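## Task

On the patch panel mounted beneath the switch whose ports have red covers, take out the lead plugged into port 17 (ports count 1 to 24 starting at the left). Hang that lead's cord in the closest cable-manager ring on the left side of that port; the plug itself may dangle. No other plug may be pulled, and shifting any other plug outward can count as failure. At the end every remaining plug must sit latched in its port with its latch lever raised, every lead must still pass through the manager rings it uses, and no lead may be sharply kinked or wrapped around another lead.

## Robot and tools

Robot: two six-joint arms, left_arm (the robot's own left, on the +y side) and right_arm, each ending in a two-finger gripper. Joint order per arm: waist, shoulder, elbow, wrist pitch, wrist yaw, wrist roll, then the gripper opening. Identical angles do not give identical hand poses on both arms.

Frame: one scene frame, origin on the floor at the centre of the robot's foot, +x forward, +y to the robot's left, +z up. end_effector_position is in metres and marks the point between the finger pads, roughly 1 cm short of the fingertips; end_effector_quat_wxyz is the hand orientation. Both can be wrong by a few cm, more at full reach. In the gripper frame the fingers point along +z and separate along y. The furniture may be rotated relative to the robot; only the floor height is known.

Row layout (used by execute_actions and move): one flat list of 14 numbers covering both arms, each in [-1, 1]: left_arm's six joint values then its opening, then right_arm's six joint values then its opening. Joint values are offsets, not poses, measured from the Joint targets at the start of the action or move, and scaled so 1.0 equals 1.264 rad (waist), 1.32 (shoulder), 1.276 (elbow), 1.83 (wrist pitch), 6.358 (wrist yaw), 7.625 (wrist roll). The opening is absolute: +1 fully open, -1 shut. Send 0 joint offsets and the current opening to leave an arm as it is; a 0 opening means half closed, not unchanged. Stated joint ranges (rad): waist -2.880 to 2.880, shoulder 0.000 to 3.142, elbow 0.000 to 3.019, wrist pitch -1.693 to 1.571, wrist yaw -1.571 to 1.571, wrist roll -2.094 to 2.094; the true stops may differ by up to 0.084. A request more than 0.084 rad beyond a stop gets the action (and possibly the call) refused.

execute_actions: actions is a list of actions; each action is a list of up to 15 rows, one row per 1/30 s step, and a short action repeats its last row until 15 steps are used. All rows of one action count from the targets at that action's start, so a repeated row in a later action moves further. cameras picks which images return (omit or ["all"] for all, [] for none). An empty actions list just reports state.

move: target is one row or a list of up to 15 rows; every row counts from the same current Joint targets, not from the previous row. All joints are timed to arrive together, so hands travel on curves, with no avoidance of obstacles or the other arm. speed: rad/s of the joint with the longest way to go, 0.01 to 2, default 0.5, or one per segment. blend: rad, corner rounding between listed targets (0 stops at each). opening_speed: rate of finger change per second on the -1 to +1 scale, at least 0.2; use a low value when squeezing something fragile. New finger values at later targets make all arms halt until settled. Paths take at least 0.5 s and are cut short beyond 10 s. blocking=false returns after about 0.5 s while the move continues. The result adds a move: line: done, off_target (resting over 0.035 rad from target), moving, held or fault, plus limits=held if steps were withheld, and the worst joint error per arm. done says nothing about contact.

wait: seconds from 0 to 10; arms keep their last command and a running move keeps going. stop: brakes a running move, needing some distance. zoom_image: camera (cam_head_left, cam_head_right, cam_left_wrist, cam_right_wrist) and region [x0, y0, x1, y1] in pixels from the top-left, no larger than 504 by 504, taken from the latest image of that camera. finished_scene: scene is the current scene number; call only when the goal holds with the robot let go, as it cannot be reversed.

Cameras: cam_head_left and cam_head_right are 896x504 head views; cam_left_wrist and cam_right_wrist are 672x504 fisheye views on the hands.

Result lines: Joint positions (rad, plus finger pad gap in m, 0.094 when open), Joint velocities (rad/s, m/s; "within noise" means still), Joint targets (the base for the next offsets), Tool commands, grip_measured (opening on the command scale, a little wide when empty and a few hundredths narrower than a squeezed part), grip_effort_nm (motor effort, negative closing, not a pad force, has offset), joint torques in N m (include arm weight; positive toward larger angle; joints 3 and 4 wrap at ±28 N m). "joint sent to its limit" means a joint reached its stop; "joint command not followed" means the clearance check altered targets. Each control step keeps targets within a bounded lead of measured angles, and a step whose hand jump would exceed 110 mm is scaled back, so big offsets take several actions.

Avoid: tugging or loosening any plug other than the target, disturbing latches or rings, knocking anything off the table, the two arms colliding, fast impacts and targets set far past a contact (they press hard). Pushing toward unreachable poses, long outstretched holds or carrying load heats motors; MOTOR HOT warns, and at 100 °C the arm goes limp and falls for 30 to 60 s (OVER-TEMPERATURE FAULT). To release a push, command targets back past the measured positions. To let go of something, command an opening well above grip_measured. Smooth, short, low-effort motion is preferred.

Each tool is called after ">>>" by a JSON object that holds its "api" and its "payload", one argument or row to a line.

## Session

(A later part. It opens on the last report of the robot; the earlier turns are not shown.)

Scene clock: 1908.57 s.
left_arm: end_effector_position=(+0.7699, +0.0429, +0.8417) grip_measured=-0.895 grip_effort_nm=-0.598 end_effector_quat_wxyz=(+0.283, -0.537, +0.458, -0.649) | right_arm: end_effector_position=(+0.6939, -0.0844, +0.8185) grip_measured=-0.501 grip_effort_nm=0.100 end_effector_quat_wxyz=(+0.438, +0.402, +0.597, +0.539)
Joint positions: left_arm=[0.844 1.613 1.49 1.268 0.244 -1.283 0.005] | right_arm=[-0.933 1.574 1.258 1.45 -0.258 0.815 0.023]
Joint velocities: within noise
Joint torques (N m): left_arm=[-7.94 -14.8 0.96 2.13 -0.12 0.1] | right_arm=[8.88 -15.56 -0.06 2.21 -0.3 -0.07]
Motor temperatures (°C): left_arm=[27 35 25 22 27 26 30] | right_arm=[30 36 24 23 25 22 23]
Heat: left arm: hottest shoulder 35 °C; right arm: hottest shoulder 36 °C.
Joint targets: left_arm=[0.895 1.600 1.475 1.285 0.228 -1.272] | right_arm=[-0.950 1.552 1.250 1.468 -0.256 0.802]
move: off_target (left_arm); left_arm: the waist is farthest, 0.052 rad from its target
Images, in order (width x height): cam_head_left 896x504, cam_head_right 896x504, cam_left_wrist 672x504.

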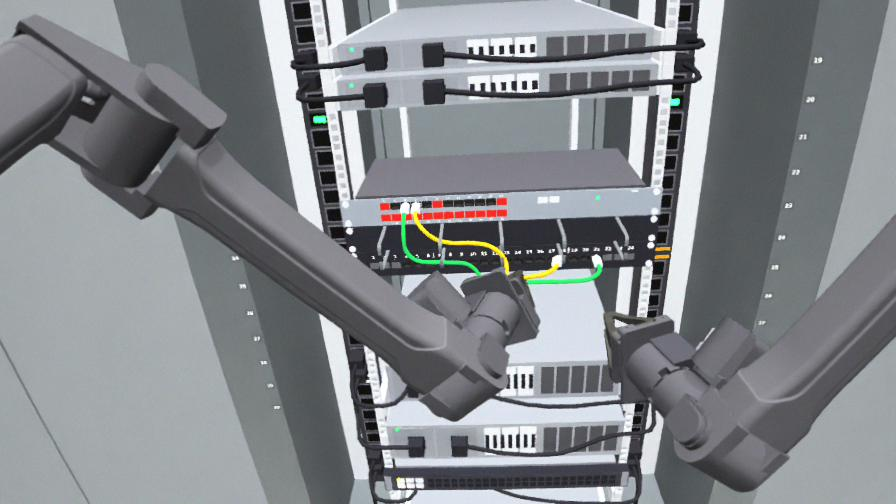

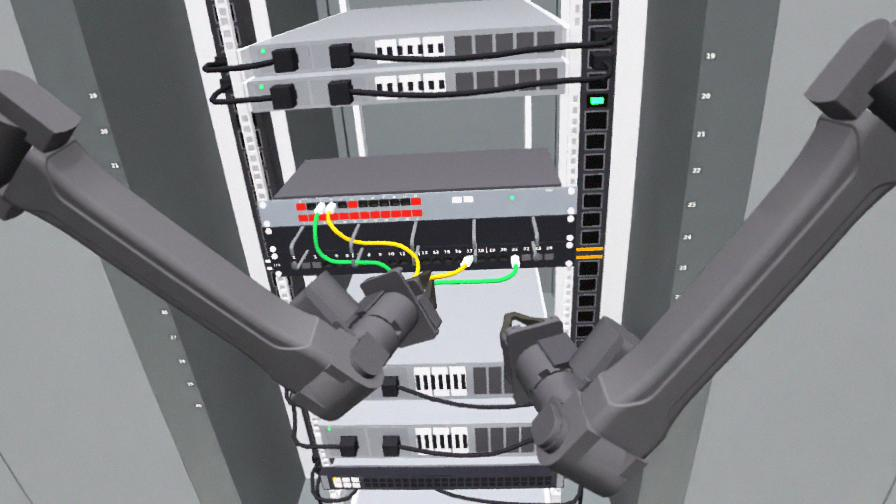

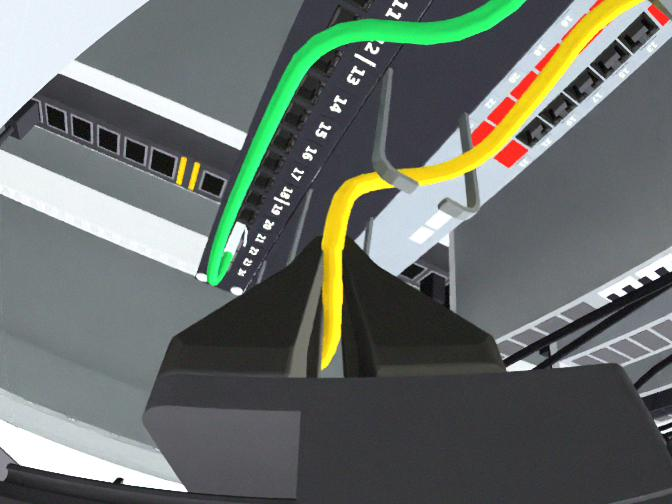

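>>> {"api": "move", "payload": {
  "target": [0,0,0,0,0,0,-0.65,0,0,0,0,0,0,-0.5],
  "opening_speed": 0.2,
  "cameras": ["cam_head_left","cam_head_right","cam_left_wrist"]
}}

>>> {"api": "zoom_image", "payload": {
  "camera": "cam_head_left",
  "region": [420, 180, 640, 300]
}}

Scene clock: 1916.70 s.
left_arm: end_effector_position=(+0.7681, +0.0533, +0.8309) grip_measured=-0.652 grip_effort_nm=0.056 end_effector_quat_wxyz=(+0.291, -0.540, +0.464, -0.639) | right_arm: end_effector_position=(+0.6939, -0.0844, +0.8185) grip_measured=-0.501 grip_effort_nm=0.100 end_effector_quat_wxyz=(+0.438, +0.402, +0.597, +0.539)
Joint positions: left_arm=[0.866 1.613 1.484 1.272 0.232 -1.281 0.016] | right_arm=[-0.933 1.574 1.258 1.45 -0.258 0.815 0.023]
Joint velocities: within noise
Joint torques (N m): left_arm=[-9.7 -15.03 1.33 1.96 0.32 0.1] | right_arm=[8.76 -15.62 -0.05 2.32 -0.29 -0.05]
Motor temperatures (°C): left_arm=[27 34 25 22 27 26 30] | right_arm=[30 36 24 23 25 22 23]
Heat: left arm: hottest shoulder 34 °C; right arm: hottest shoulder 36 °C.
Joint targets: left_arm=[0.895 1.600 1.475 1.285 0.228 -1.272] | right_arm=[-0.950 1.552 1.250 1.468 -0.256 0.802]
move: done
Images, in order (width x height): cam_head_left 896x504, cam_head_right 896x504, cam_left_wrist 672x504.

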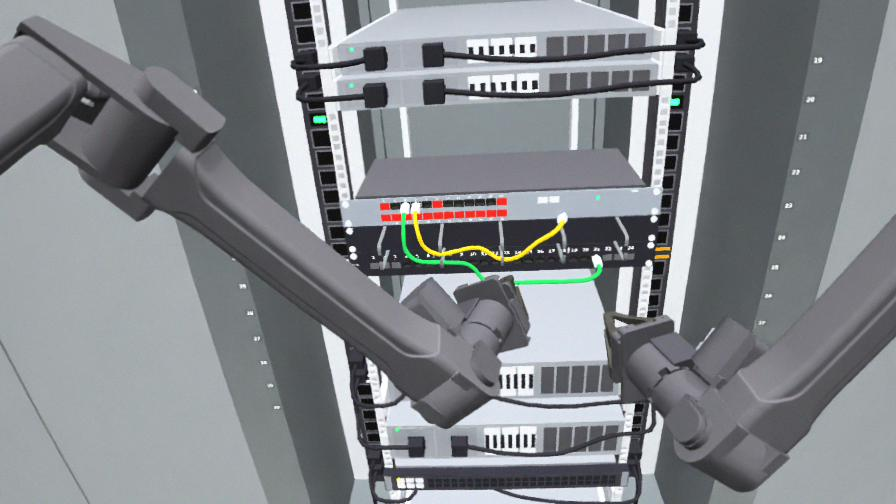

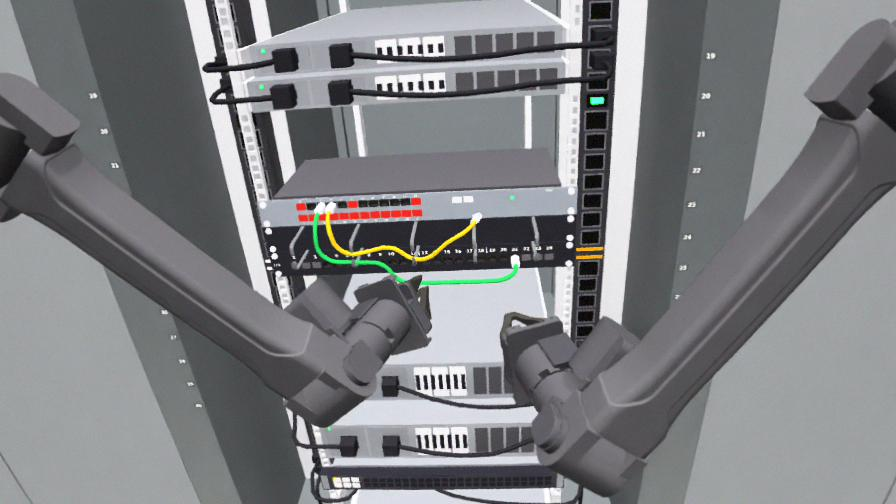

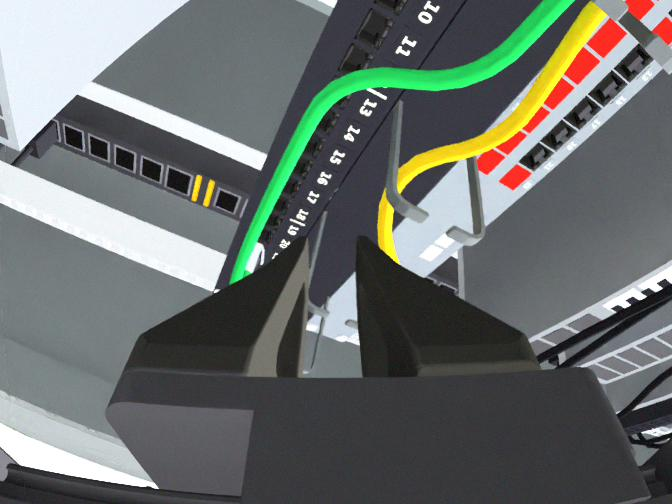

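Scaled by 2.291 from the camera's 896x504 image, which has a finer 1280x720 frame.

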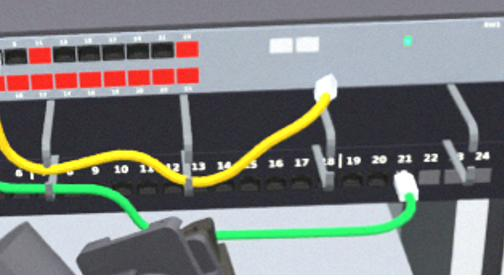

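>>> {"api": "move", "payload": {
  "target": [0,-0.02,-0.188,0.11,0,0,-0.65,0,0,0,0,0,0,-0.5],
  "speed": 0.3,
  "cameras": ["cam_head_left","cam_head_right","cam_left_wrist","cam_right_wrist"]
}}

>>> {"api": "zoom_image", "payload": {
  "camera": "cam_head_left",
  "region": [400, 190, 620, 300]
}}

>>> {"api": "zoom_image", "payload": {
  "camera": "cam_head_right",
  "region": [310, 190, 530, 300]
}}

>>> {"api": "zoom_image", "payload": {
  "camera": "cam_left_wrist",
  "region": [300, 0, 672, 300]
}}

Scene clock: 1928.23 s.
left_arm: end_effector_position=(+0.6819, +0.0539, +0.8346) grip_measured=-0.652 grip_effort_nm=0.051 end_effector_quat_wxyz=(+0.283, -0.542, +0.471, -0.636) | right_arm: end_effector_position=(+0.6939, -0.0844, +0.8185) grip_measured=-0.501 grip_effort_nm=0.105 end_effector_quat_wxyz=(+0.438, +0.402, +0.597, +0.539)
Joint positions: left_arm=[0.867 1.592 1.241 1.473 0.232 -1.281 0.016] | right_arm=[-0.933 1.574 1.258 1.45 -0.258 0.815 0.023]
Joint velocities: within noise
Joint torques (N m): left_arm=[-9.23 -13.63 0.08 2.07 0.32 0.09] | right_arm=[8.76 -15.44 -0.02 2.24 -0.29 -0.04]
Motor temperatures (°C): left_arm=[27 34 24 22 27 26 29] | right_arm=[30 36 24 23 25 22 23]
Heat: left arm: hottest shoulder 34 °C; right arm: hottest shoulder 36 °C.
Joint targets: left_arm=[0.896 1.574 1.235 1.487 0.228 -1.272] | right_arm=[-0.950 1.552 1.250 1.468 -0.256 0.802]
move: done

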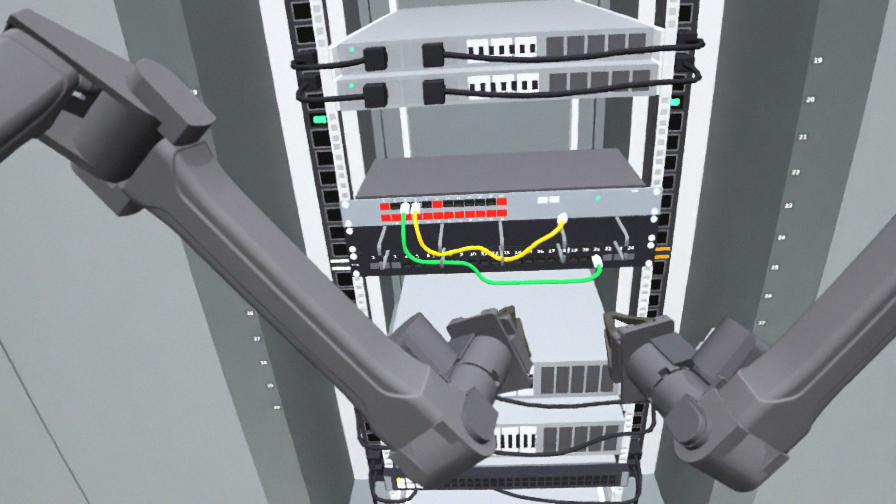

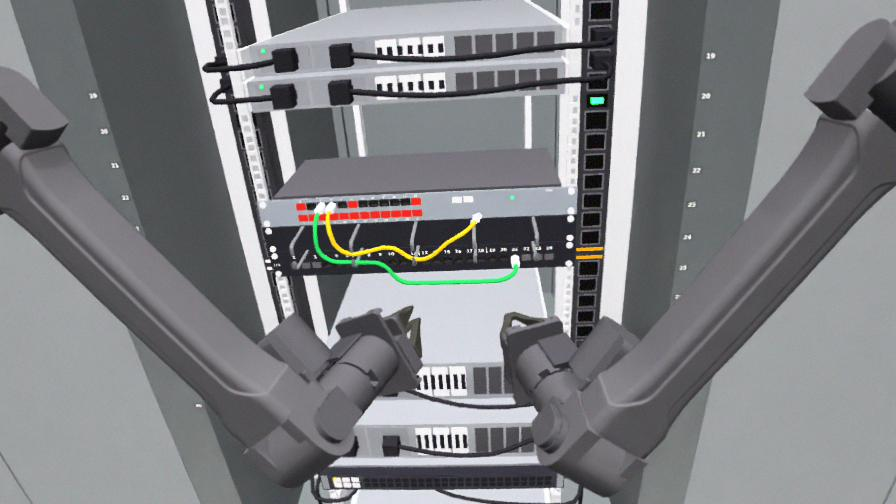

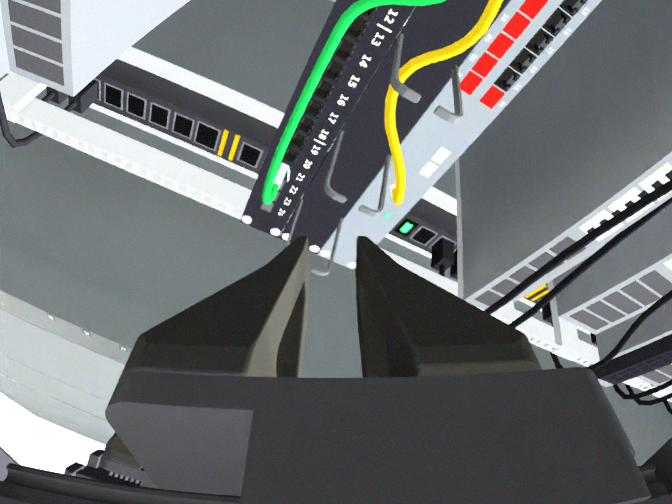

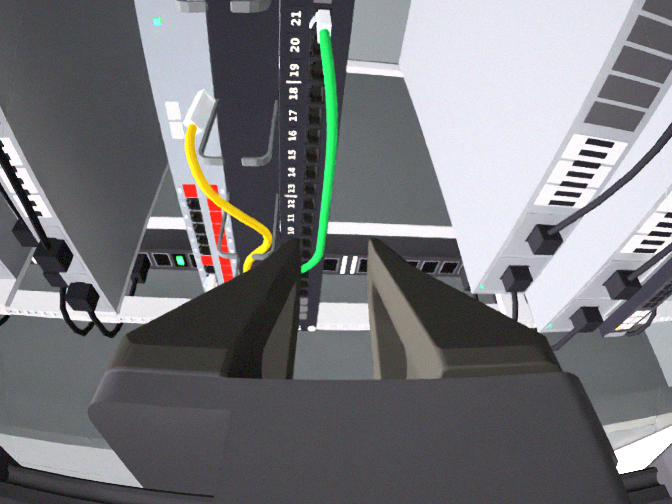

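Scaled by 2.291 from the camera's 896x504 image, which has a finer 1280x720 frame.

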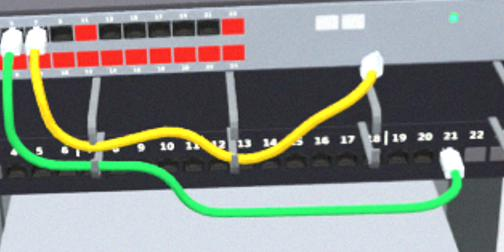

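Scaled by 2.291 from the camera's 896x504 image, which has a finer 1280x720 frame.

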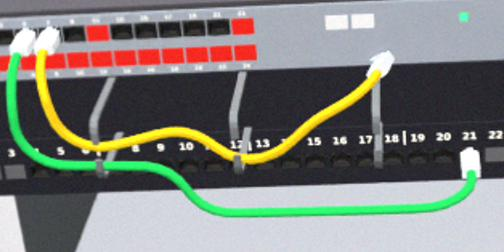

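Scaled by 1.355 from the camera's 672x504 image, which has a finer 960x720 frame.

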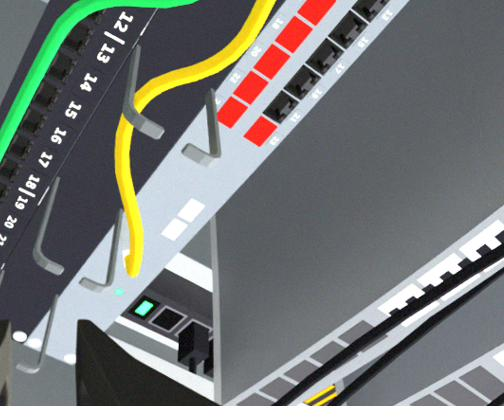

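>>> {"api": "zoom_image", "payload": {
  "camera": "cam_head_left",
  "region": [410, 220, 470, 270]
}}

>>> {"api": "zoom_image", "payload": {
  "camera": "cam_head_right",
  "region": [325, 225, 385, 275]
}}

>>> {"api": "zoom_image", "payload": {
  "camera": "cam_head_right",
  "region": [385, 225, 445, 275]
}}

Scaled by 8.400 from the camera's 896x504 image, which has a finer 1280x720 frame.

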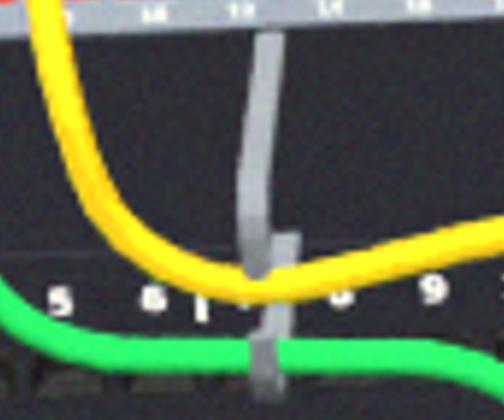

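Scaled by 8.400 from the camera's 896x504 image, which has a finer 1280x720 frame.

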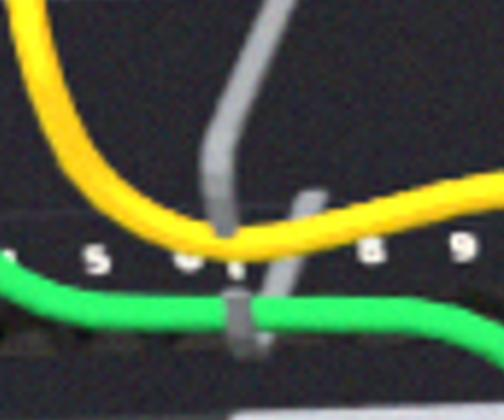

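Scaled by 8.400 from the camera's 896x504 image, which has a finer 1280x720 frame.

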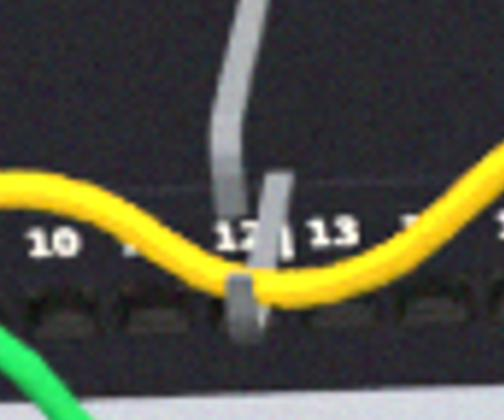

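>>> {"api": "finished_scene", "payload": {
  "scene": 1
}}

The scene is finished: the task was done.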